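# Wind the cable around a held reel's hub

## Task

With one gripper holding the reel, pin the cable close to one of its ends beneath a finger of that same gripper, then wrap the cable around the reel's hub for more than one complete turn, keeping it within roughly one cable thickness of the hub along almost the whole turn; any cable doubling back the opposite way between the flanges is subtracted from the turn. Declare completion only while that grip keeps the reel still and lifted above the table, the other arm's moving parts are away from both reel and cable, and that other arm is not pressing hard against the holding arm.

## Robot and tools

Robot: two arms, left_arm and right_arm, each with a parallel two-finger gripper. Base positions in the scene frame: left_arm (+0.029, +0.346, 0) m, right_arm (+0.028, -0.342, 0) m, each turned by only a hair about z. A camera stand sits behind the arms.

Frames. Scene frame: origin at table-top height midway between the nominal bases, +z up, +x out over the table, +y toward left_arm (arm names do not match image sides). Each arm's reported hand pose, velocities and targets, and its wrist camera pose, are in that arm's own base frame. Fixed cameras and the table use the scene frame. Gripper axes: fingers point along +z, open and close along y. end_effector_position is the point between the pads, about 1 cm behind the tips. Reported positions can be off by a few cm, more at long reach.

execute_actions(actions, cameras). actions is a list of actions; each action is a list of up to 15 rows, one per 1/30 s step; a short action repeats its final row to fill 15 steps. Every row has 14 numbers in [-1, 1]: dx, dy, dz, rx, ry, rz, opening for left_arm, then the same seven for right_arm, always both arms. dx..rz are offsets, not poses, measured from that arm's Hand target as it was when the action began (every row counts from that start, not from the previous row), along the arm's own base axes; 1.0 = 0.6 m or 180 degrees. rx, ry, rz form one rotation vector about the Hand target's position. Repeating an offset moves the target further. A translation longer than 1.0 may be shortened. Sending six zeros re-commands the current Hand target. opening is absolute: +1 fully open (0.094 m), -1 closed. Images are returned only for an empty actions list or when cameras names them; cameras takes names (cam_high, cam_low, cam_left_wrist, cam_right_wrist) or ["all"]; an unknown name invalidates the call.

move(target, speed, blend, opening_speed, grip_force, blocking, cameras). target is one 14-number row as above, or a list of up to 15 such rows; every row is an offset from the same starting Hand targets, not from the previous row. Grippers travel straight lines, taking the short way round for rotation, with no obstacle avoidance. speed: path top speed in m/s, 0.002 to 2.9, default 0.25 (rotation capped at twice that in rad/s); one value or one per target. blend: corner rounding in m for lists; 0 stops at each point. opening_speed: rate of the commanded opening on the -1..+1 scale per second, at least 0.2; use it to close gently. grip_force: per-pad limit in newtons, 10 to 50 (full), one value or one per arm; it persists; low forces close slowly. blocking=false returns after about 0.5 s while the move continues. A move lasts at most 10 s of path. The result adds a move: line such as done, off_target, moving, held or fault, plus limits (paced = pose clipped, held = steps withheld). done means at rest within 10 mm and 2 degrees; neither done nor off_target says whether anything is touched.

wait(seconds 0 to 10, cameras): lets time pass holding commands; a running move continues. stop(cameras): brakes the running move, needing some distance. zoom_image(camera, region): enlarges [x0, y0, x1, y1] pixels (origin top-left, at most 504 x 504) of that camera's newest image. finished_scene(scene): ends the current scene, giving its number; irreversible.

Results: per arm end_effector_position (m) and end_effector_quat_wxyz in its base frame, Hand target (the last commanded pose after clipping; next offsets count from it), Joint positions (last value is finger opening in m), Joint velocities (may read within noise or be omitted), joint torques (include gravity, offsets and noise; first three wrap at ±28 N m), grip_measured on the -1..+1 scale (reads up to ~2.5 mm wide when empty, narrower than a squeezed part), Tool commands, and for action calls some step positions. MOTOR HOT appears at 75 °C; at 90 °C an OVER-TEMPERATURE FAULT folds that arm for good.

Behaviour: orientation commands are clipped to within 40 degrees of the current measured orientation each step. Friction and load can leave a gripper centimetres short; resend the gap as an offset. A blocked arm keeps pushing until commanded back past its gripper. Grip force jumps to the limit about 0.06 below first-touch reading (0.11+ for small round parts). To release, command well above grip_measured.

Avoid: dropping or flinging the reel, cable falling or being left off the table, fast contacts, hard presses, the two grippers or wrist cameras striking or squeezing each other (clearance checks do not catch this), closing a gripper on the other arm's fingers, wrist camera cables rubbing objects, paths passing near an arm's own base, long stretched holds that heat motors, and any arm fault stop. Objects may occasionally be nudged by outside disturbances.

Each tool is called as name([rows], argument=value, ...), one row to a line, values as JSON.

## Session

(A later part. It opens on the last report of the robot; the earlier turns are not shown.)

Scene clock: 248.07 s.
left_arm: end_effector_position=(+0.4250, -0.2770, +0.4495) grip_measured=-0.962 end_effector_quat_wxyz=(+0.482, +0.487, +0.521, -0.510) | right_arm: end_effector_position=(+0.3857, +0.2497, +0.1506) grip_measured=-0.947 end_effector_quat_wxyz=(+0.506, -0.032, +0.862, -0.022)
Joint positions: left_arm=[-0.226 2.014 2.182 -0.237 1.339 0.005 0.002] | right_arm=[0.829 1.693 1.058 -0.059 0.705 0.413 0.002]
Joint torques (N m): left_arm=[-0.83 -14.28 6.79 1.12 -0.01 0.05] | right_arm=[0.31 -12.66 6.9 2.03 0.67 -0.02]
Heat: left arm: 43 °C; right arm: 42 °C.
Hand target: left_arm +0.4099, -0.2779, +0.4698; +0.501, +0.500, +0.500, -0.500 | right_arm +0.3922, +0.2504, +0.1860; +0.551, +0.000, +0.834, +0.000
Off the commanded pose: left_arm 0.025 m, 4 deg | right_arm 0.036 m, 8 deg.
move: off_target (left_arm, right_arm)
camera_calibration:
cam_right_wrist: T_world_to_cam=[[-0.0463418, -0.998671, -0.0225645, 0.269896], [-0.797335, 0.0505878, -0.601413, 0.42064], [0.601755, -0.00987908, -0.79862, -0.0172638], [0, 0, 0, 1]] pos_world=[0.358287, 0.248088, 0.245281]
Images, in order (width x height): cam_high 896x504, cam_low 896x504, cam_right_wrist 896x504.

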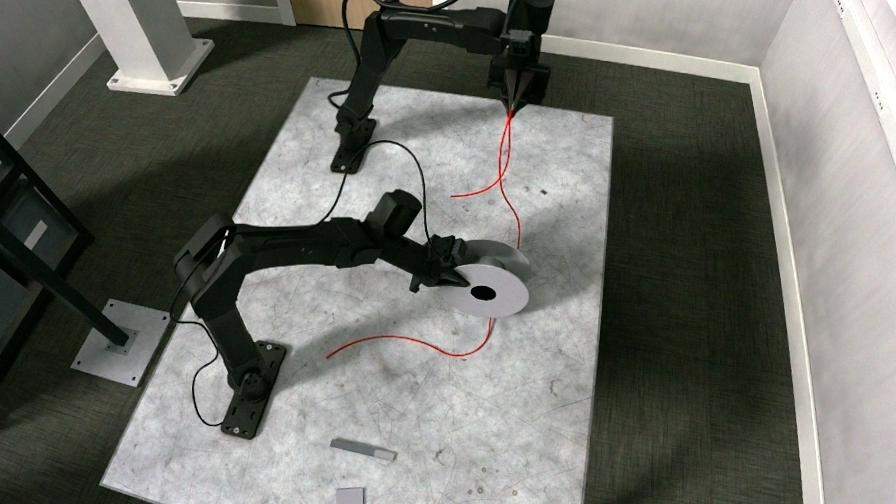

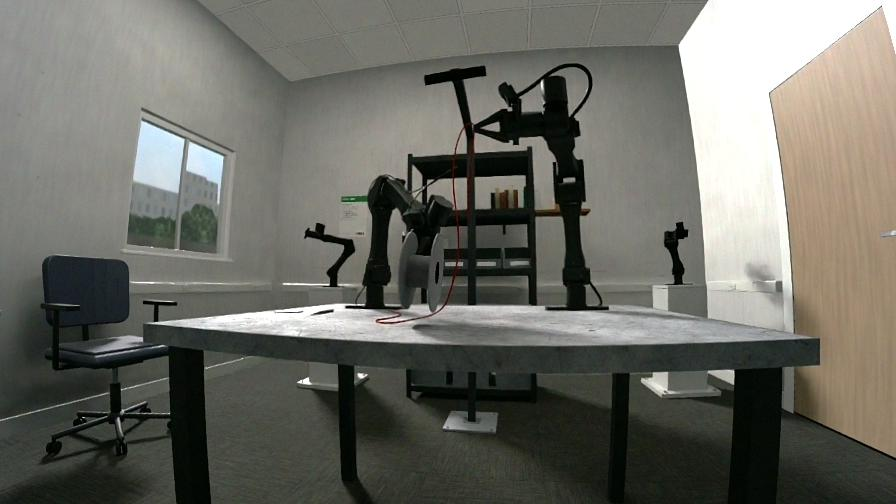

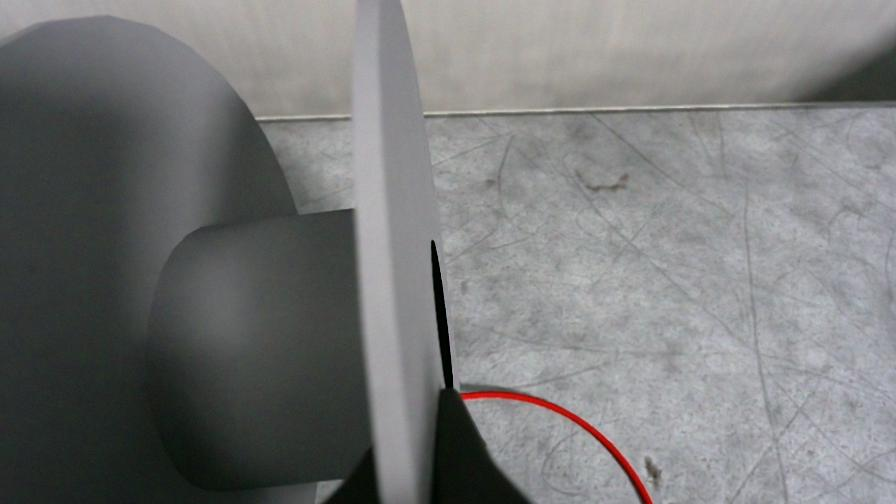

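move(target=[0,-0.0,0,0,0,0,-1,0,0,-0.068,0,0,0,-1], speed=0.08, cameras=["all"])

zoom_image(camera="cam_high", region=[420, 80, 580, 330])

zoom_image(camera="cam_low", region=[370, 90, 530, 340])

Scene clock: 264.73 s.
left_arm: end_effector_position=(+0.4250, -0.2770, +0.4495) grip_measured=-0.962 end_effector_quat_wxyz=(+0.482, +0.487, +0.521, -0.510) | right_arm: end_effector_position=(+0.3847, +0.2479, +0.1276) grip_measured=-0.947 end_effector_quat_wxyz=(+0.518, -0.024, +0.855, -0.012)
Joint positions: left_arm=[-0.226 2.014 2.182 -0.237 1.339 0.005 0.002] | right_arm=[0.829 1.721 0.959 0.108 0.708 0.412 0.002]
Joint torques (N m): left_arm=[-0.92 -14.35 6.89 1.11 0.02 0.04] | right_arm=[0.32 -8.75 6.64 2.07 0.63 -0.01]
Heat: left arm: 44 °C; right arm: 41 °C.
Hand target: left_arm +0.4099, -0.2779, +0.4698; +0.500, +0.500, +0.500, -0.500 | right_arm +0.3922, +0.2503, +0.1452; +0.551, +0.000, +0.834, +0.000
Off the commanded pose: left_arm 0.025 m, 4 deg | right_arm 0.019 m, 5 deg.
move: off_target (left_arm, right_arm)
camera_calibration:
cam_left_wrist: T_world_to_cam=[[-0.997267, 0.0476632, -0.056452, 0.461543], [0.0710999, 0.411413, -0.908672, 0.530743], [-0.0200851, -0.910202, -0.413677, 0.0365401], [0, 0, 0, 1]] pos_world=[0.42328, -0.207094, 0.523442]
cam_right_wrist: T_world_to_cam=[[-0.0472781, -0.997598, -0.0506329, 0.271199], [-0.779713, 0.0685406, -0.622375, 0.397497], [0.62435, 0.0100544, -0.78108, -0.0508705], [0, 0, 0, 1]] pos_world=[0.354517, 0.243815, 0.22139]

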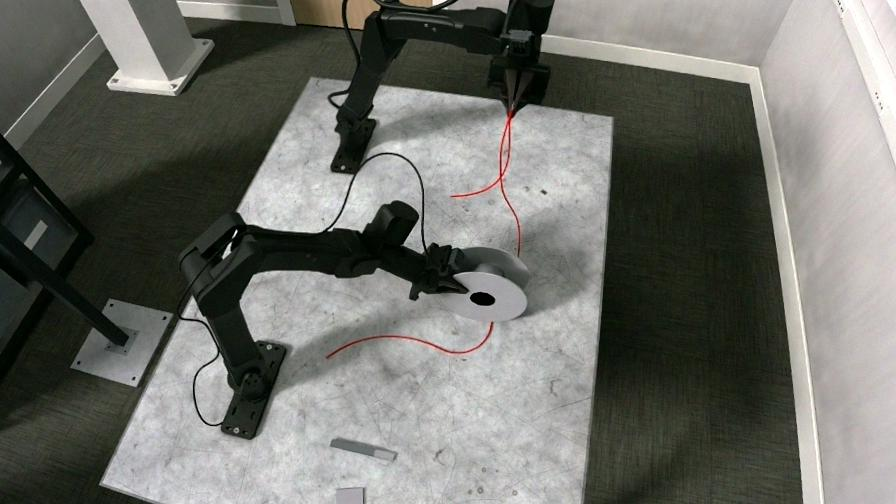

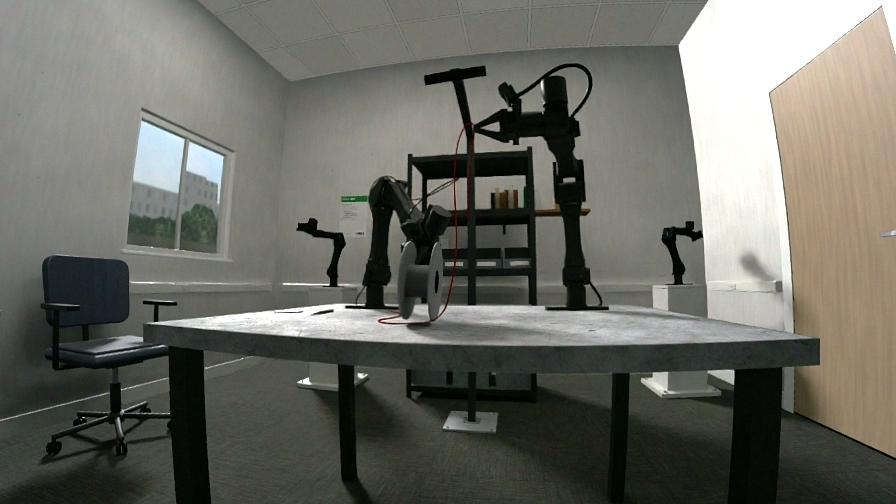

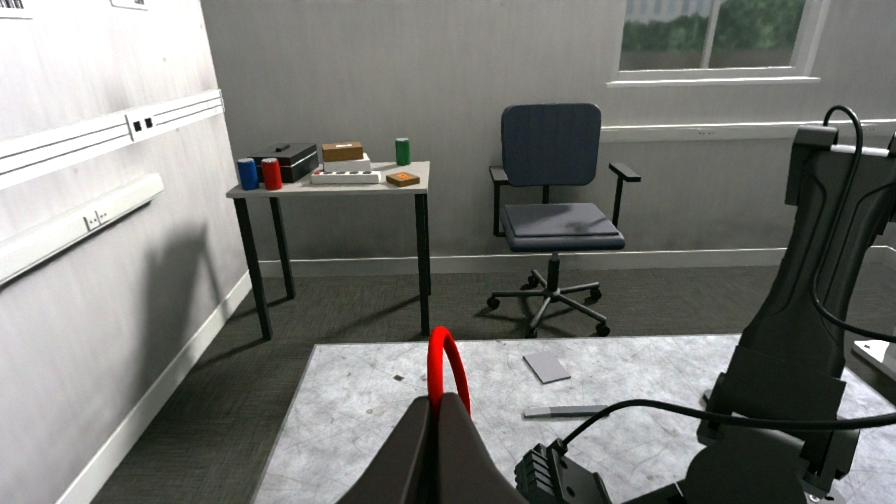

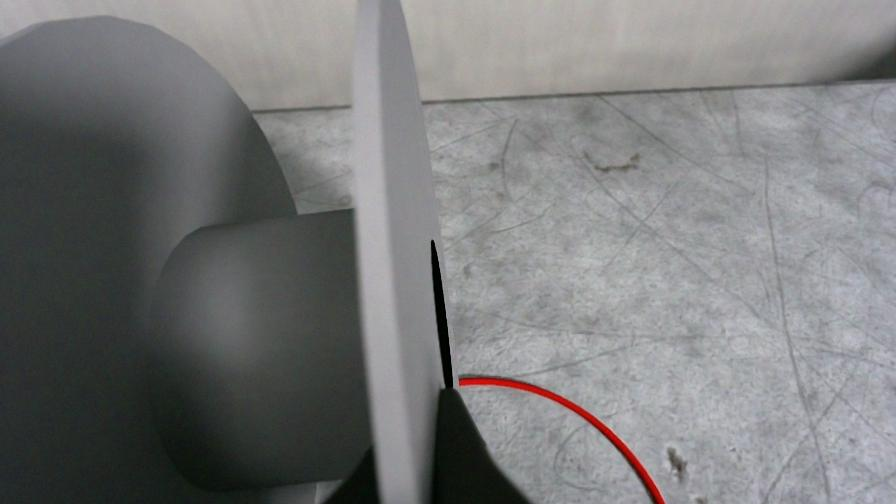

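Scaled by 2.016 from the camera's 896x504 image, which has a finer 1280x720 frame.

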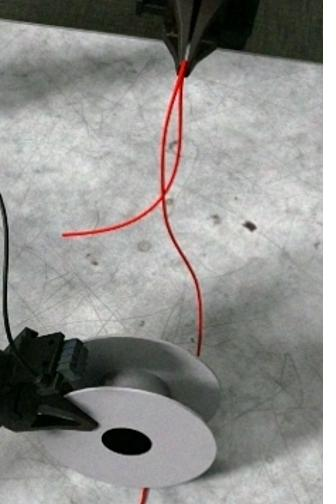

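Scaled by 2.016 from the camera's 896x504 image, which has a finer 1280x720 frame.

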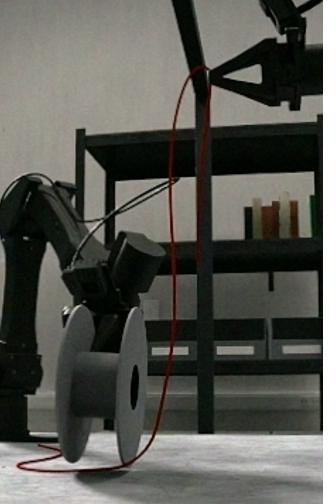

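move([
  [0.097,-0.212,-0.03,0,0,0,-1,0,0,0,0,0,0,-1],
  [0.097,-0.212,-0.141,0,0,0,-1,0,0,0,0,0,0,-1],
], speed=0.12, blend=[0.02,0], cameras=["all"])

Scene clock: 316.67 s.
left_arm: end_effector_position=(+0.4740, -0.4111, +0.3591) grip_measured=-0.962 end_effector_quat_wxyz=(+0.476, +0.494, +0.520, -0.509) | right_arm: end_effector_position=(+0.3848, +0.2480, +0.1278) grip_measured=-0.947 end_effector_quat_wxyz=(+0.519, -0.024, +0.854, -0.011)
Joint positions: left_arm=[-0.454 2.417 2.481 -0.131 1.125 0.003 0.002] | right_arm=[0.829 1.721 0.959 0.11 0.708 0.411 0.002]
Joint torques (N m): left_arm=[0.36 -17.43 7.2 1.26 -0.03 0.02] | right_arm=[0.34 -8.73 6.67 2.07 0.63 -0.01]
Heat: left arm: 46 °C; right arm: 42 °C.
Hand target: left_arm +0.4682, -0.4050, +0.3852; +0.501, +0.500, +0.500, -0.499 | right_arm +0.3922, +0.2503, +0.1452; +0.551, +0.000, +0.834, +0.000
Off the commanded pose: left_arm 0.027 m, 4 deg | right_arm 0.019 m, 5 deg.
elbow stopped short (left arm): the move would have taken joint 3 (elbow) straighter than the controller allows.
move: off_target (left_arm, right_arm)
camera_calibration:
cam_left_wrist: T_world_to_cam=[[-0.996258, 0.0621817, -0.0600313, 0.518446], [0.0807569, 0.422181, -0.902907, 0.498089], [-0.0308002, -0.904376, -0.425623, -0.110157], [0, 0, 0, 1]] pos_world=[0.472889, -0.342145, 0.433966]
cam_right_wrist: T_world_to_cam=[[-0.0468447, -0.997592, -0.0511463, 0.271268], [-0.779077, 0.0685336, -0.623171, 0.397568], [0.625175, 0.0106546, -0.780412, -0.0513031], [0, 0, 0, 1]] pos_world=[0.354517, 0.243915, 0.22159]

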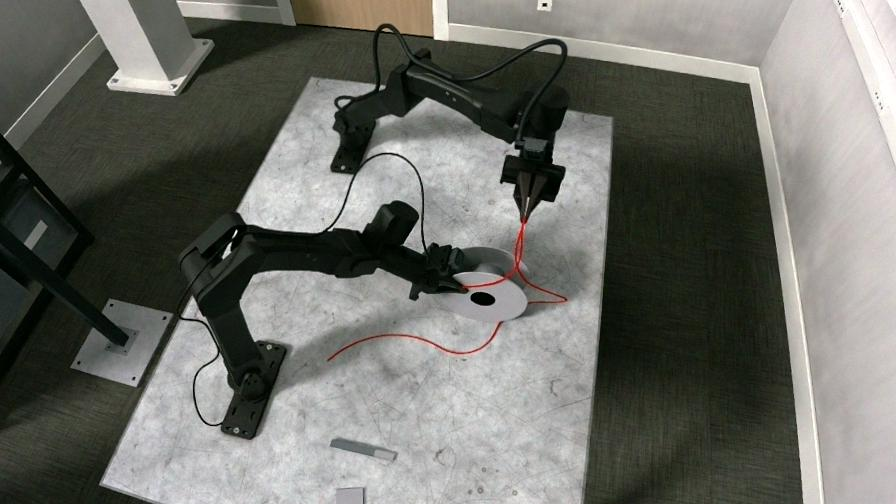

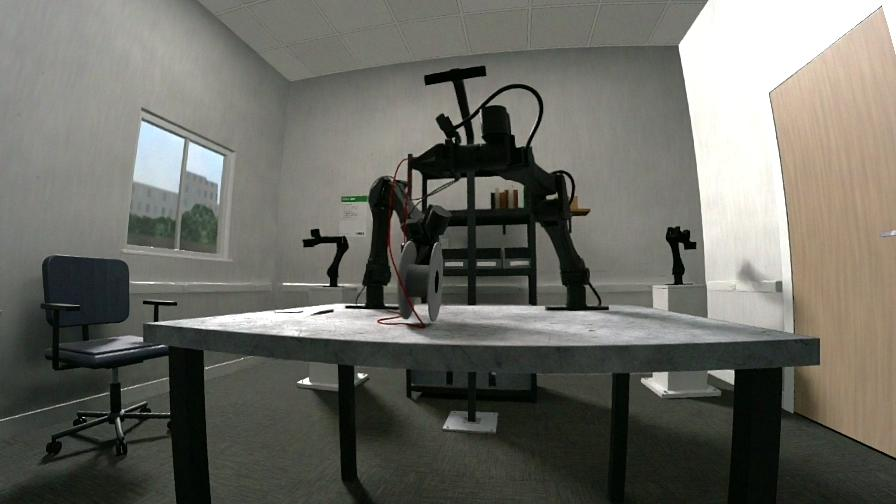

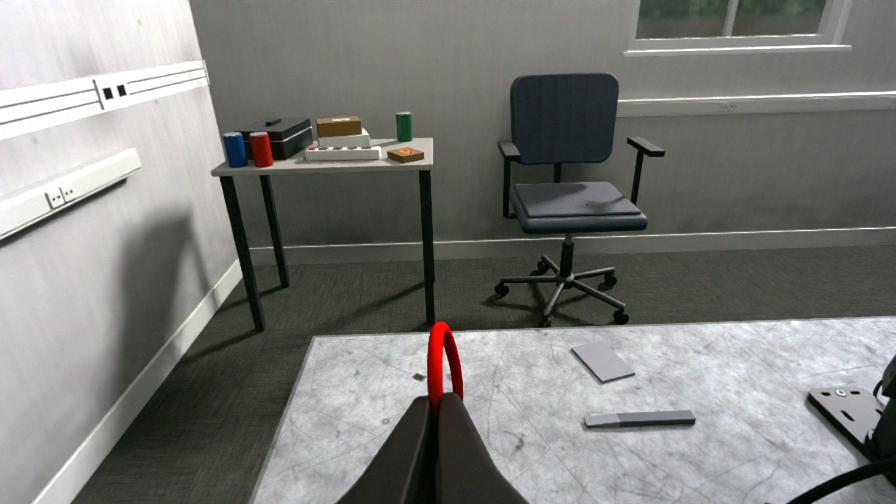

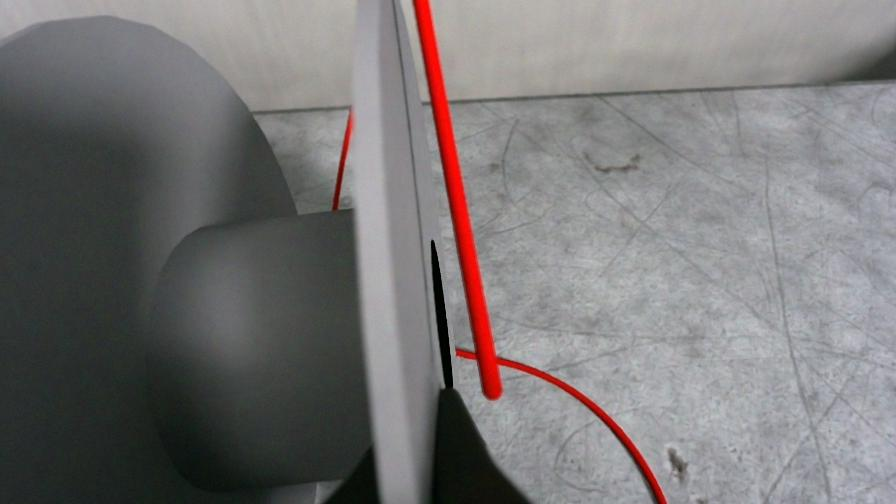

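move([
  [0,0,0.1,0,0,0,-1,0,0,0,0,0,0,-1],
  [0,0.057,0.1,0,0,0,-1,0,0,0,0,0,0,-1],
  [0,0.057,0.01,0,0,0,-1,0,0,0,0,0,0,-1],
], speed=0.12, blend=[0.01,0.01,0], cameras=["cam_right_wrist","cam_high"])

Scene clock: 332.13 s.
left_arm: end_effector_position=(+0.4772, -0.3723, +0.3673) grip_measured=-0.962 end_effector_quat_wxyz=(+0.479, +0.491, +0.520, -0.508) | right_arm: end_effector_position=(+0.3848, +0.2480, +0.1278) grip_measured=-0.947 end_effector_quat_wxyz=(+0.519, -0.024, +0.854, -0.011)
Joint positions: left_arm=[-0.384 2.325 2.347 -0.087 1.187 0.002 0.002] | right_arm=[0.829 1.721 0.959 0.11 0.708 0.411 0.002]
Joint torques (N m): left_arm=[-0.42 -16.77 7.34 1.21 0.01 0.07] | right_arm=[0.32 -8.77 6.65 2.08 0.62 -0.01]
Heat: left arm: 47 °C; right arm: 43 °C.
Hand target: left_arm +0.4681, -0.3709, +0.3913; +0.500, +0.500, +0.500, -0.500 | right_arm +0.3922, +0.2503, +0.1452; +0.551, +0.000, +0.834, +0.000
Off the commanded pose: left_arm 0.026 m, 4 deg | right_arm 0.019 m, 5 deg.
elbow stopped short (left arm): the move would have taken joint 3 (elbow) straighter than the controller allows.
move: off_target (left_arm, right_arm)
camera_calibration:
cam_right_wrist: T_world_to_cam=[[-0.0468447, -0.997592, -0.0511463, 0.271268], [-0.779077, 0.0685336, -0.623171, 0.397568], [0.625175, 0.0106546, -0.780412, -0.0513031], [0, 0, 0, 1]] pos_world=[0.354517, 0.243915, 0.22159]
Images, in order (width x height): cam_high 896x504, cam_right_wrist 896x504.

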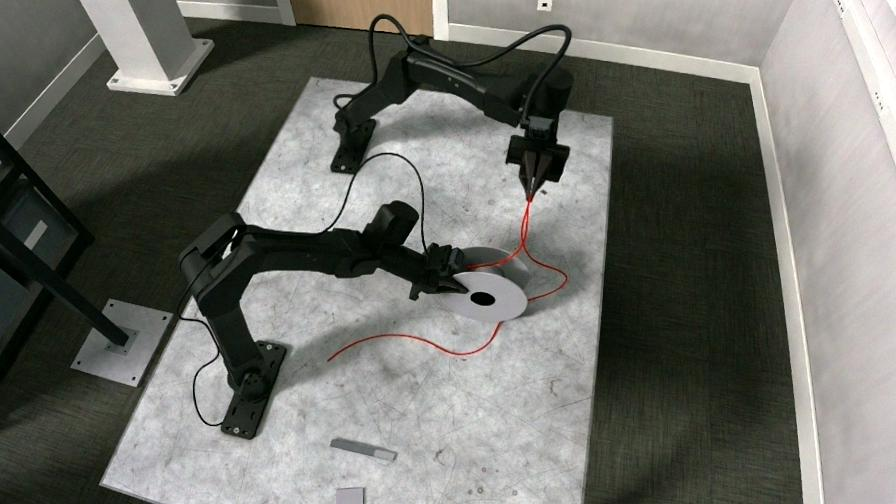

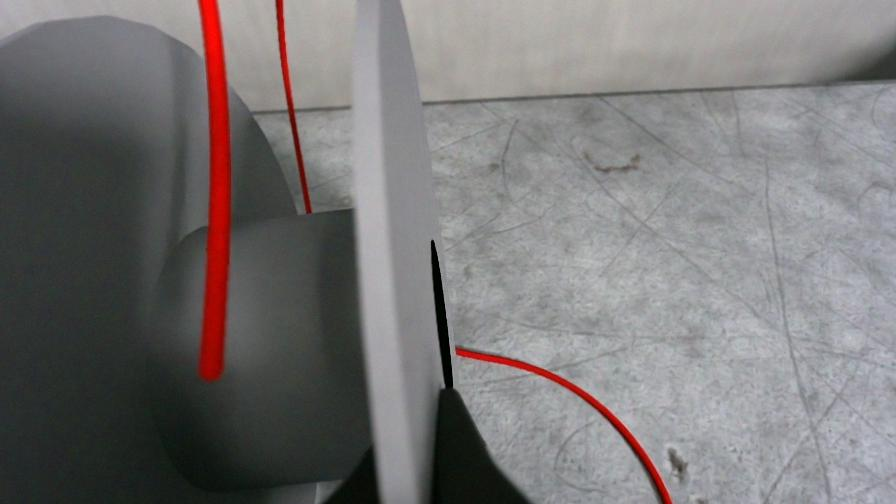

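move([
  [0,-0.032,-0.0,0,0,0,-1,0,0,0,0,0,0,0.1],
], speed=0.08, opening_speed=0.8, cameras=["cam_right_wrist"])

Scene clock: 339.17 s.
left_arm: end_effector_position=(+0.4677, -0.3886, +0.3850) grip_measured=-0.962 end_effector_quat_wxyz=(+0.492, +0.497, +0.507, -0.504) | right_arm: end_effector_position=(+0.3913, +0.2504, +0.1413) grip_measured=+0.098 end_effector_quat_wxyz=(+0.543, -0.005, +0.839, +0.001)
Joint positions: left_arm=[-0.421 2.331 2.405 -0.091 1.152 -0.004 0.002] | right_arm=[0.829 1.721 0.959 0.18 0.731 0.411 0.052]
Joint torques (N m): left_arm=[-0.32 -12.59 10.58 0.94 -0.07 0.04] | right_arm=[0.29 -8.44 6.64 1.58 0.38 -0.06]
Heat: left arm: 48 °C; right arm: 43 °C.
Hand target: left_arm +0.4681, -0.3900, +0.3913; +0.500, +0.500, +0.500, -0.500 | right_arm +0.3922, +0.2503, +0.1453; +0.551, +0.000, +0.834, +0.000
Off the commanded pose: left_arm 0.006 m, 1 deg | right_arm 0.004 m, 1 deg.
move: done
camera_calibration:
cam_right_wrist: T_world_to_cam=[[-0.0616406, -0.993344, -0.0973091, 0.285939], [-0.740288, 0.110894, -0.663081, 0.39073], [0.669458, 0.031164, -0.742196, -0.072776], [0, 0, 0, 1]] pos_world=[0.355599, 0.242974, 0.232896]
Images, in order (width x height): cam_right_wrist 896x504.

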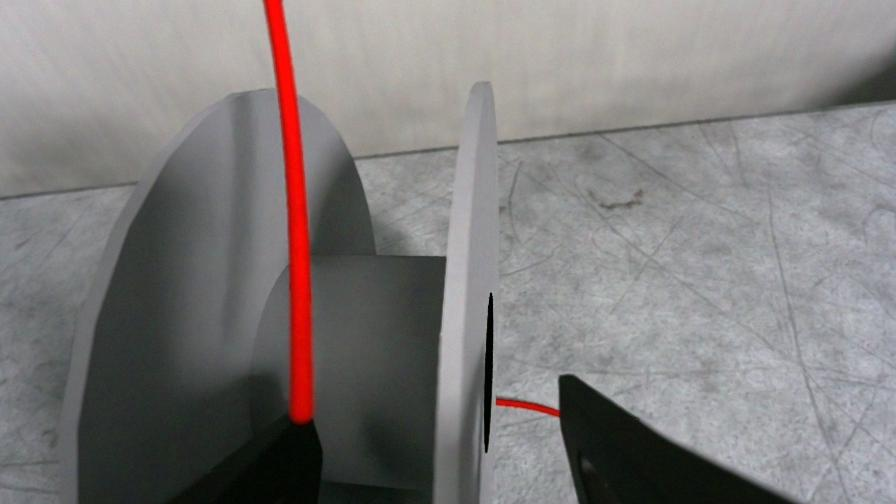

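move([
  [0,-0.024,0.0,0,0,0,-1,0,0,0,0,0,0,0.1],
  [0,-0.024,0.0,0,0,0,-1,-0.01,0,-0.04,0,0,0,0.1],
], speed=0.06, cameras=["cam_right_wrist","cam_low"])

Scene clock: 350.27 s.
left_arm: end_effector_position=(+0.4684, -0.4024, +0.3849) grip_measured=-0.962 end_effector_quat_wxyz=(+0.492, +0.496, +0.507, -0.504) | right_arm: end_effector_position=(+0.3911, +0.2519, +0.1375) grip_measured=+0.098 end_effector_quat_wxyz=(+0.563, +0.010, +0.826, +0.013)
Joint positions: left_arm=[-0.445 2.382 2.495 -0.131 1.126 -0.006 0.002] | right_arm=[0.839 1.741 0.912 0.303 0.756 0.414 0.052]
Joint torques (N m): left_arm=[-0.4 -12.74 10.62 0.94 -0.05 0.05] | right_arm=[0.54 -6.87 5.05 1.37 0.21 -0.01]
Heat: left arm: 46 °C; right arm: 42 °C.
Hand target: left_arm +0.4682, -0.4045, +0.3911; +0.500, +0.500, +0.500, -0.500 | right_arm +0.3862, +0.2503, +0.1211; +0.551, -0.001, +0.834, +0.000
Off the commanded pose: left_arm 0.007 m, 1 deg | right_arm 0.017 m, 2 deg.
move: off_target (right_arm)
camera_calibration:
cam_right_wrist: T_world_to_cam=[[-0.0682292, -0.988441, -0.135389, 0.293603], [-0.706658, 0.143675, -0.692814, 0.370554], [0.704258, 0.0484035, -0.708293, -0.0980796], [0, 0, 0, 1]] pos_world=[0.350961, 0.241717, 0.227007]
Images, in order (width x height): cam_low 896x504, cam_right_wrist 896x504.

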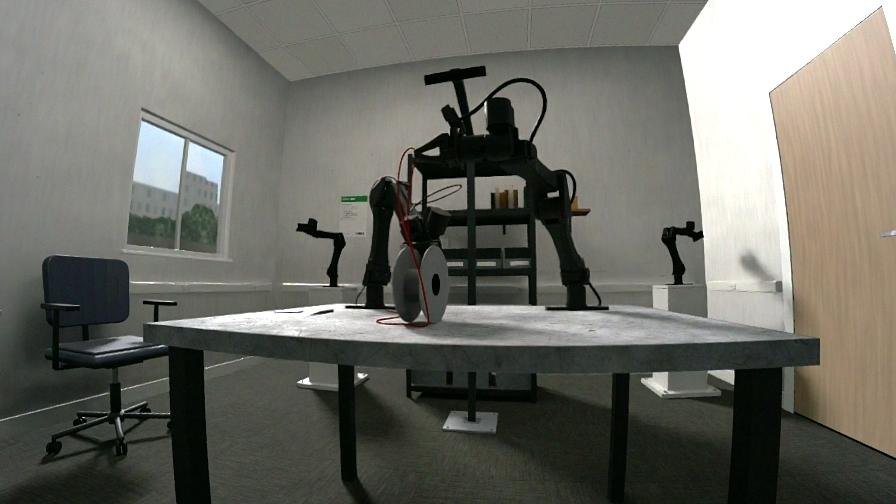

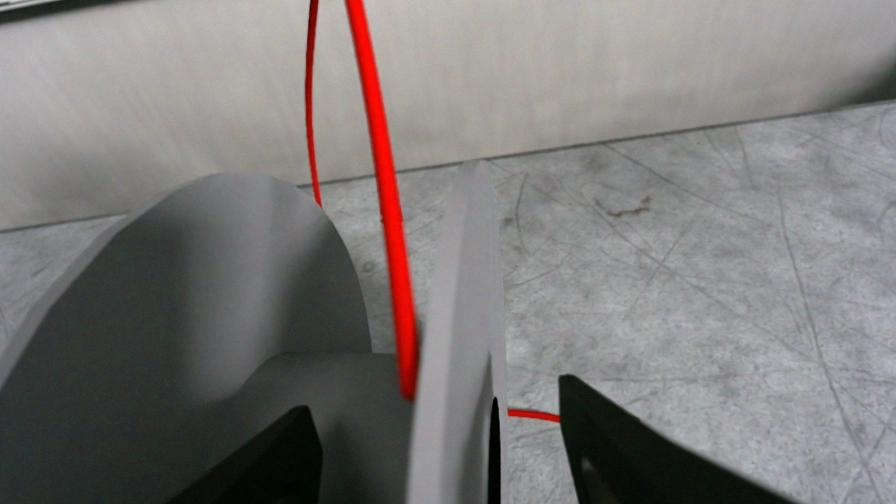

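move([
  [0,0,0,0,0,0,-1,-0.01,0,0.04,0,0,0,0.1],
  [0,0,0,0,0,0,-1,-0.046,0,0.03,0,0,0,0.1],
  [0,0,0,0,0,0,-1,-0.046,0,-0.015,0,0,0,0.1],
], blend=[0.01,0.005,0], speed=0.06, cameras=["cam_right_wrist","cam_high"])

Scene clock: 368.53 s.
left_arm: end_effector_position=(+0.4684, -0.4024, +0.3849) grip_measured=-0.962 end_effector_quat_wxyz=(+0.492, +0.496, +0.507, -0.504) | right_arm: end_effector_position=(+0.3598, +0.2519, +0.1148) grip_measured=+0.098 end_effector_quat_wxyz=(+0.549, -0.003, +0.836, +0.004)
Joint positions: left_arm=[-0.445 2.382 2.495 -0.131 1.126 -0.006 0.002] | right_arm=[0.908 1.718 0.824 0.288 0.8 0.465 0.052]
Joint torques (N m): left_arm=[-0.34 -12.82 10.65 0.96 -0.05 0.06] | right_arm=[0.34 -7.45 5.53 1.5 0.36 0.01]
Heat: left arm: 46 °C; right arm: 41 °C.
Hand target: left_arm +0.4682, -0.4045, +0.3911; +0.500, +0.500, +0.500, -0.500 | right_arm +0.3586, +0.2503, +0.1122; +0.551, +0.000, +0.834, +0.000
Off the commanded pose: left_arm 0.007 m, 1 deg | right_arm 0.003 m, 1 deg.
move: done
camera_calibration:
cam_right_wrist: T_world_to_cam=[[-0.0609338, -0.992672, -0.104348, 0.283237], [-0.730998, 0.115566, -0.672522, 0.346191], [0.679653, 0.0352991, -0.732684, -0.0772286], [0, 0, 0, 1]] pos_world=[0.322812, 0.24388, 0.205792]
Images, in order (width x height): cam_high 896x504, cam_right_wrist 896x504.

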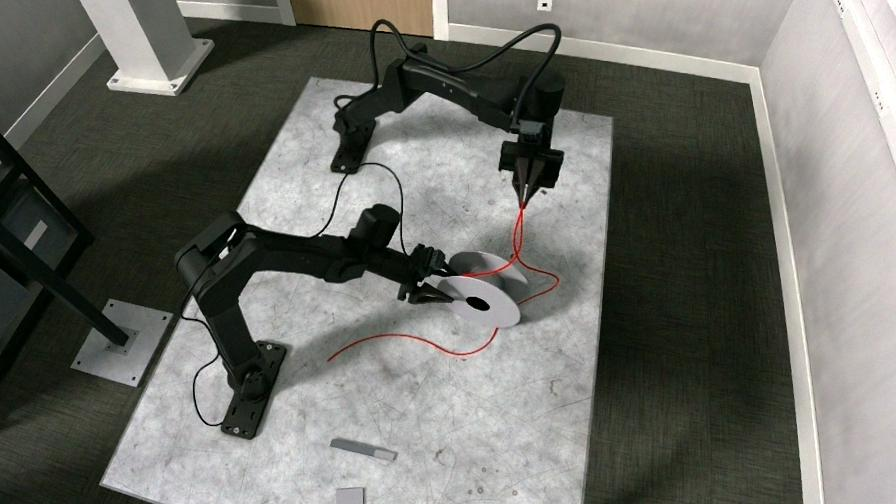

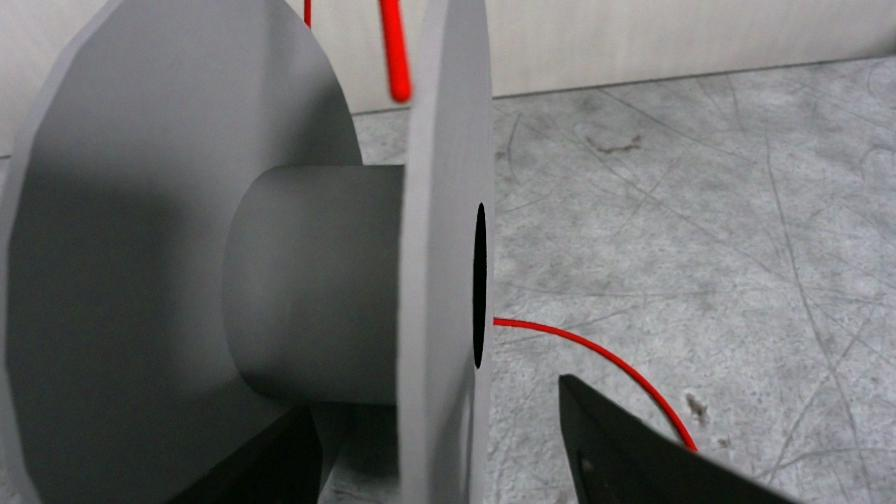

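move([
  [-0.058,0.003,-0.033,0,0,0,-1,0,0,0,0,0,0,0.1],
  [-0.127,0.003,-0.117,0,0,0,-1,0,0,0,0,0,0,0.1],
], blend=[0.01,0], speed=0.07, cameras=["cam_right_wrist","cam_high","cam_low"])

Scene clock: 384.10 s.
left_arm: end_effector_position=(+0.4000, -0.4046, +0.2942) grip_measured=-0.962 end_effector_quat_wxyz=(+0.475, +0.493, +0.524, -0.507) | right_arm: end_effector_position=(+0.3597, +0.2520, +0.1148) grip_measured=+0.098 end_effector_quat_wxyz=(+0.549, -0.003, +0.836, +0.004)
Joint positions: left_arm=[-0.513 2.048 1.618 0.359 1.059 0 0.002] | right_arm=[0.908 1.718 0.824 0.288 0.8 0.465 0.052]
Joint torques (N m): left_arm=[-0.43 -15.46 7.56 1.28 -0.02 0.01] | right_arm=[0.32 -7.45 5.48 1.5 0.36 0.02]
Heat: left arm: 46 °C; right arm: 41 °C.
Hand target: left_arm +0.3920, -0.4027, +0.3209; +0.501, +0.500, +0.500, -0.499 | right_arm +0.3586, +0.2503, +0.1122; +0.551, +0.000, +0.834, +0.000
Off the commanded pose: left_arm 0.028 m, 4 deg | right_arm 0.003 m, 1 deg.
move: off_target (left_arm)
camera_calibration:
cam_right_wrist: T_world_to_cam=[[-0.0605137, -0.992697, -0.104363, 0.283203], [-0.73104, 0.115267, -0.672528, 0.346194], [0.679646, 0.0355966, -0.732676, -0.0772353], [0, 0, 0, 1]] pos_world=[0.322712, 0.24398, 0.205792]
Images, in order (width x height): cam_high 896x504, cam_low 896x504, cam_right_wrist 896x504.

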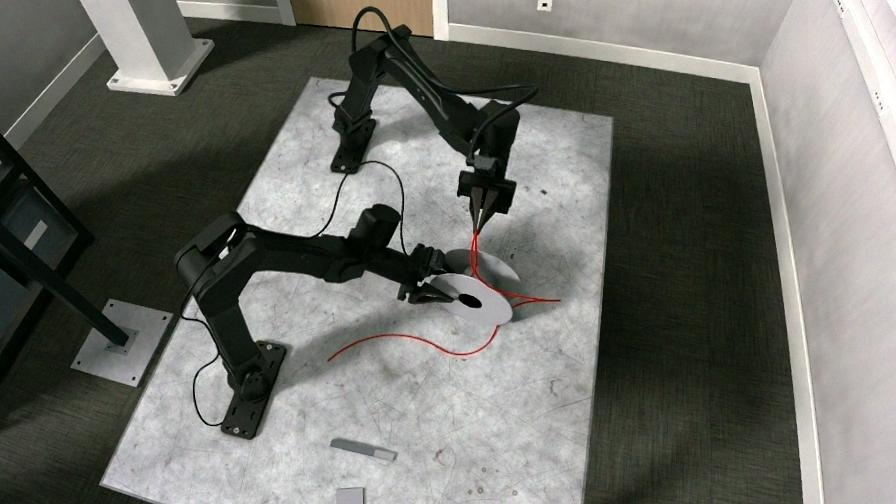

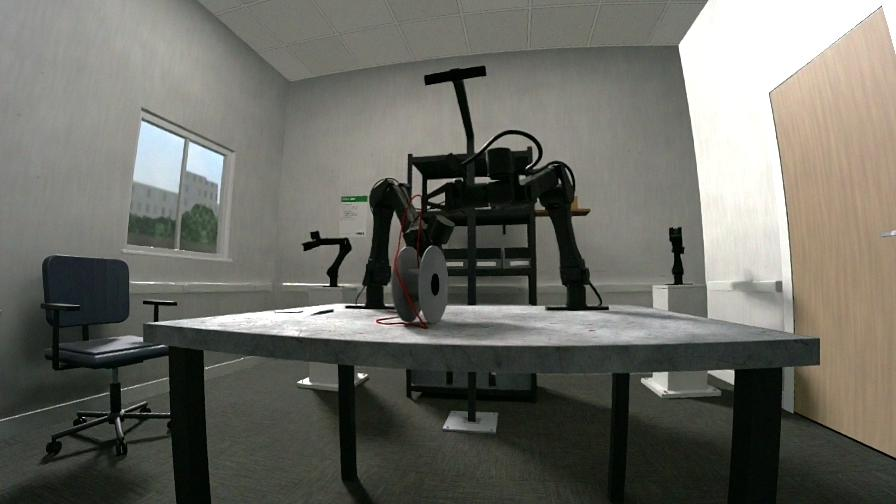

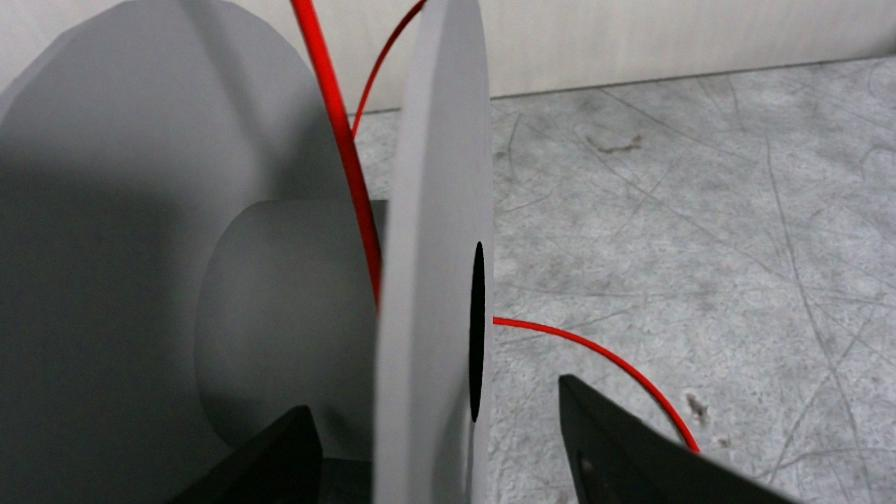

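move(target=[0,0,0,0,0,0,-1,0,0,0,0,0,0,-1], opening_speed=0.6, cameras=["all"])

Scene clock: 393.80 s.
left_arm: end_effector_position=(+0.4000, -0.4047, +0.2944) grip_measured=-0.962 end_effector_quat_wxyz=(+0.475, +0.493, +0.523, -0.507) | right_arm: end_effector_position=(+0.3599, +0.2514, +0.1149) grip_measured=-0.896 end_effector_quat_wxyz=(+0.550, -0.001, +0.835, +0.003)
Joint positions: left_arm=[-0.513 2.048 1.618 0.36 1.059 0 0.002] | right_arm=[0.908 1.718 0.824 0.287 0.803 0.467 0.005]
Joint torques (N m): left_arm=[-0.39 -15.47 7.62 1.3 -0.01 0.04] | right_arm=[0.31 -7.47 5.48 1.5 0.33 -0.01]
Heat: left arm: 47 °C; right arm: 40 °C.
Hand target: left_arm +0.3920, -0.4027, +0.3209; +0.500, +0.500, +0.500, -0.500 | right_arm +0.3586, +0.2503, +0.1122; +0.551, +0.000, +0.834, +0.000
Off the commanded pose: left_arm 0.028 m, 4 deg | right_arm 0.003 m, 0 deg.
move: off_target (left_arm)
camera_calibration:
cam_left_wrist: T_world_to_cam=[[-0.996824, 0.056531, -0.0560922, 0.43726], [0.0749381, 0.427478, -0.900915, 0.446848], [-0.0269514, -0.902257, -0.430356, -0.133454], [0, 0, 0, 1]] pos_world=[0.398789, -0.336146, 0.369666]
cam_right_wrist: T_world_to_cam=[[-0.0639239, -0.992472, -0.10447, 0.283799], [-0.729919, 0.117885, -0.673292, 0.345547], [0.680538, 0.0332148, -0.731959, -0.0769321], [0, 0, 0, 1]] pos_world=[0.322718, 0.243483, 0.205991]

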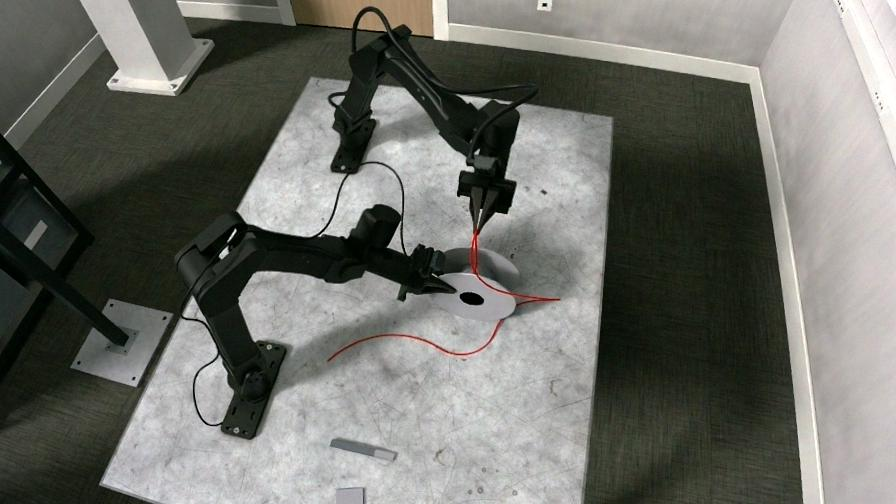

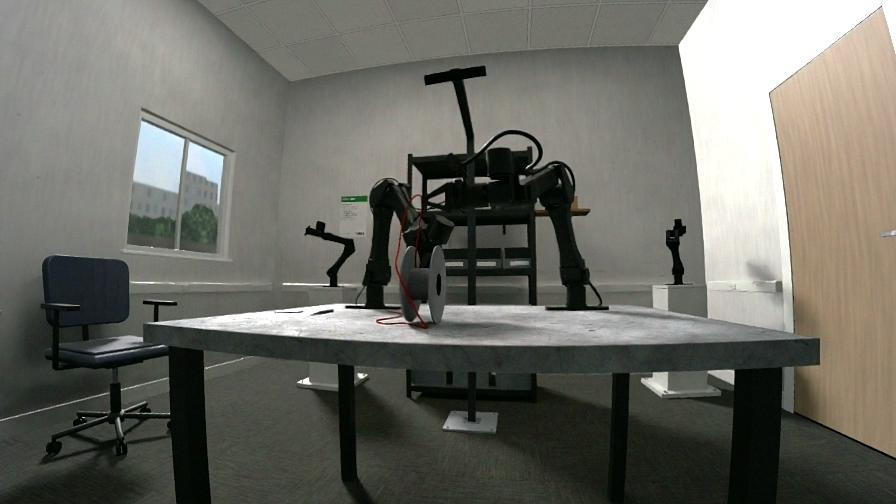

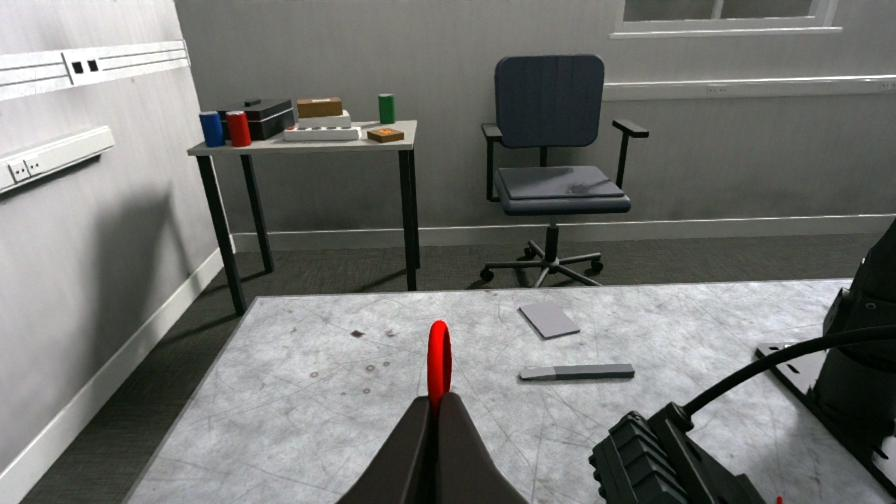

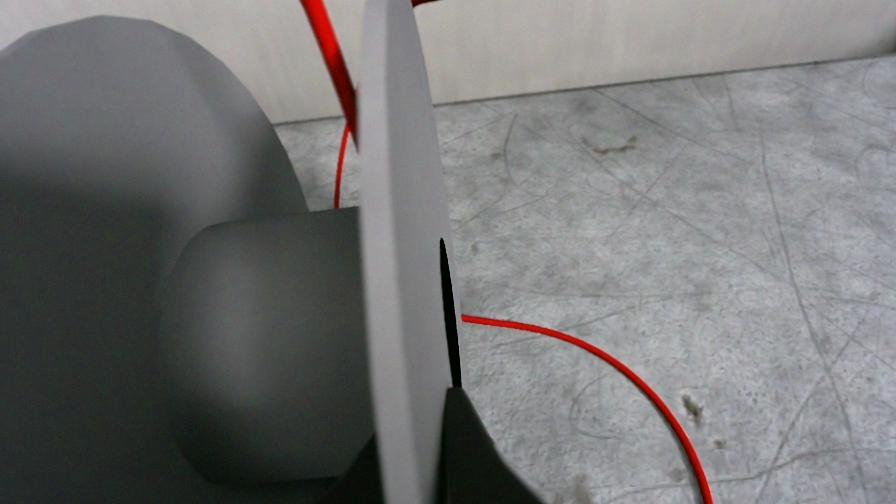

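move(target=[0,0.02,0.3,0,0,0,-1,0,0,0.35,0,0,0,-1], speed=0.12, cameras=["all"])

Scene clock: 407.03 s.
left_arm: end_effector_position=(+0.3940, -0.3973, +0.4849) grip_measured=-0.962 end_effector_quat_wxyz=(+0.482, +0.487, +0.520, -0.511) | right_arm: end_effector_position=(+0.3566, +0.2493, +0.3013) grip_measured=-0.898 end_effector_quat_wxyz=(+0.532, -0.020, +0.846, -0.014)
Joint positions: left_arm=[-0.506 2.306 2.832 -0.555 1.06 -0.037 0.002] | right_arm=[0.908 1.541 1.461 -0.585 0.793 0.458 0.005]
Joint torques (N m): left_arm=[0.79 -11.9 9.63 1.24 0.1 0.16] | right_arm=[0.38 -7.73 10.18 1.5 0.45 0.07]
Heat: left arm: 48 °C; right arm: 41 °C.
Hand target: left_arm +0.3919, -0.3906, +0.5011; +0.501, +0.500, +0.500, -0.499 | right_arm +0.3586, +0.2504, +0.3220; +0.551, -0.001, +0.834, +0.000
Off the commanded pose: left_arm 0.017 m, 4 deg | right_arm 0.021 m, 4 deg.
elbow stopped short (left arm): the move would have taken joint 3 (elbow) straighter than the controller allows.
move: off_target (left_arm, right_arm)
camera_calibration:
cam_left_wrist: T_world_to_cam=[[-0.997196, 0.0487358, -0.05679, 0.438862], [0.071805, 0.409372, -0.909538, 0.614011], [-0.0210789, -0.911065, -0.411723, -0.0598693], [0, 0, 0, 1]] pos_world=[0.392281, -0.327292, 0.558739]
cam_right_wrist: T_world_to_cam=[[-0.0550949, -0.9971, -0.0524946, 0.283309], [-0.758082, 0.0759885, -0.647717, 0.481638], [0.649828, 0.00410926, -0.76007, 0.0884362], [0, 0, 0, 1]] pos_world=[0.323262, 0.245525, 0.394055]

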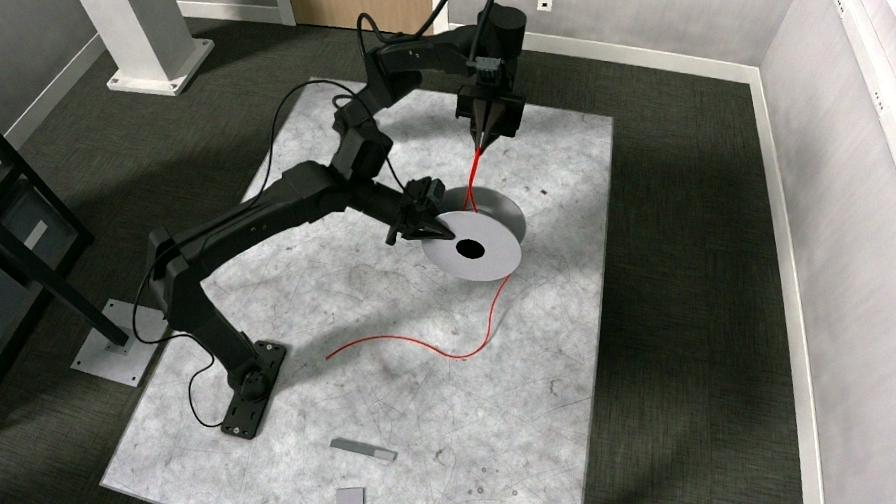

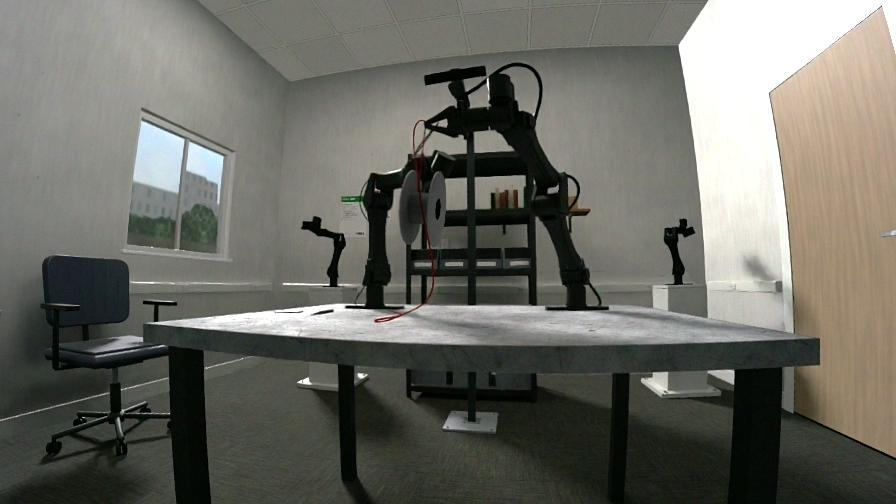

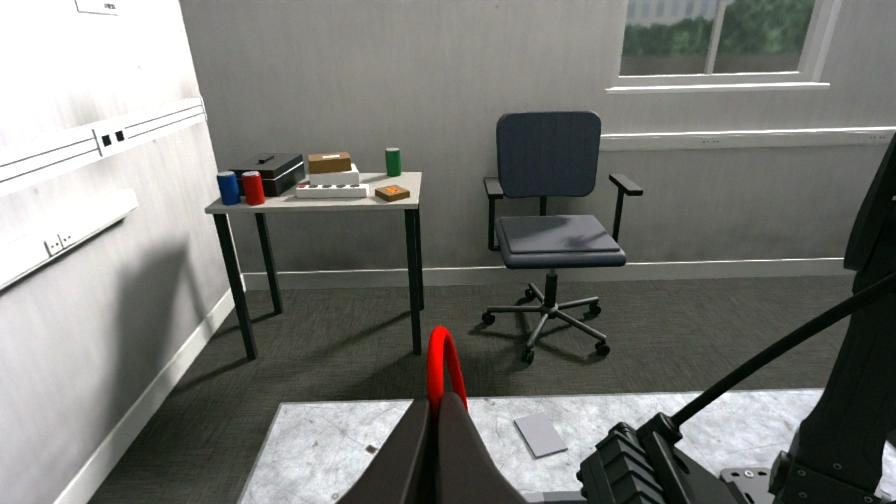

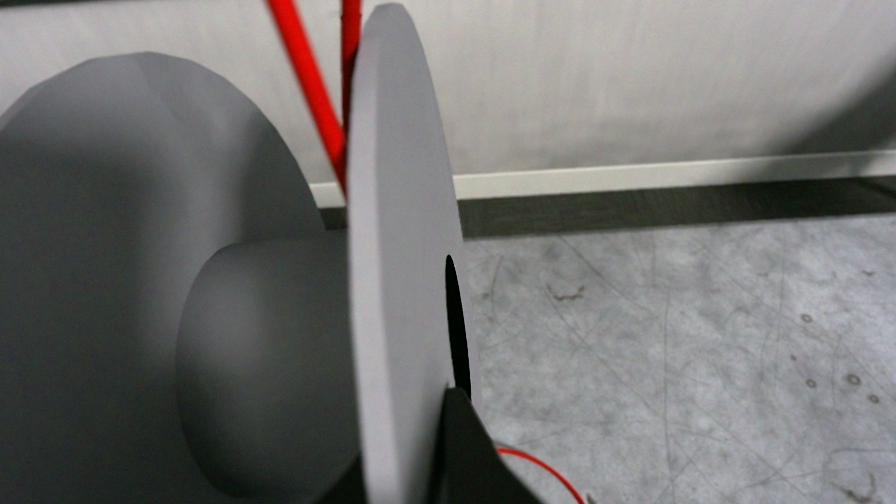

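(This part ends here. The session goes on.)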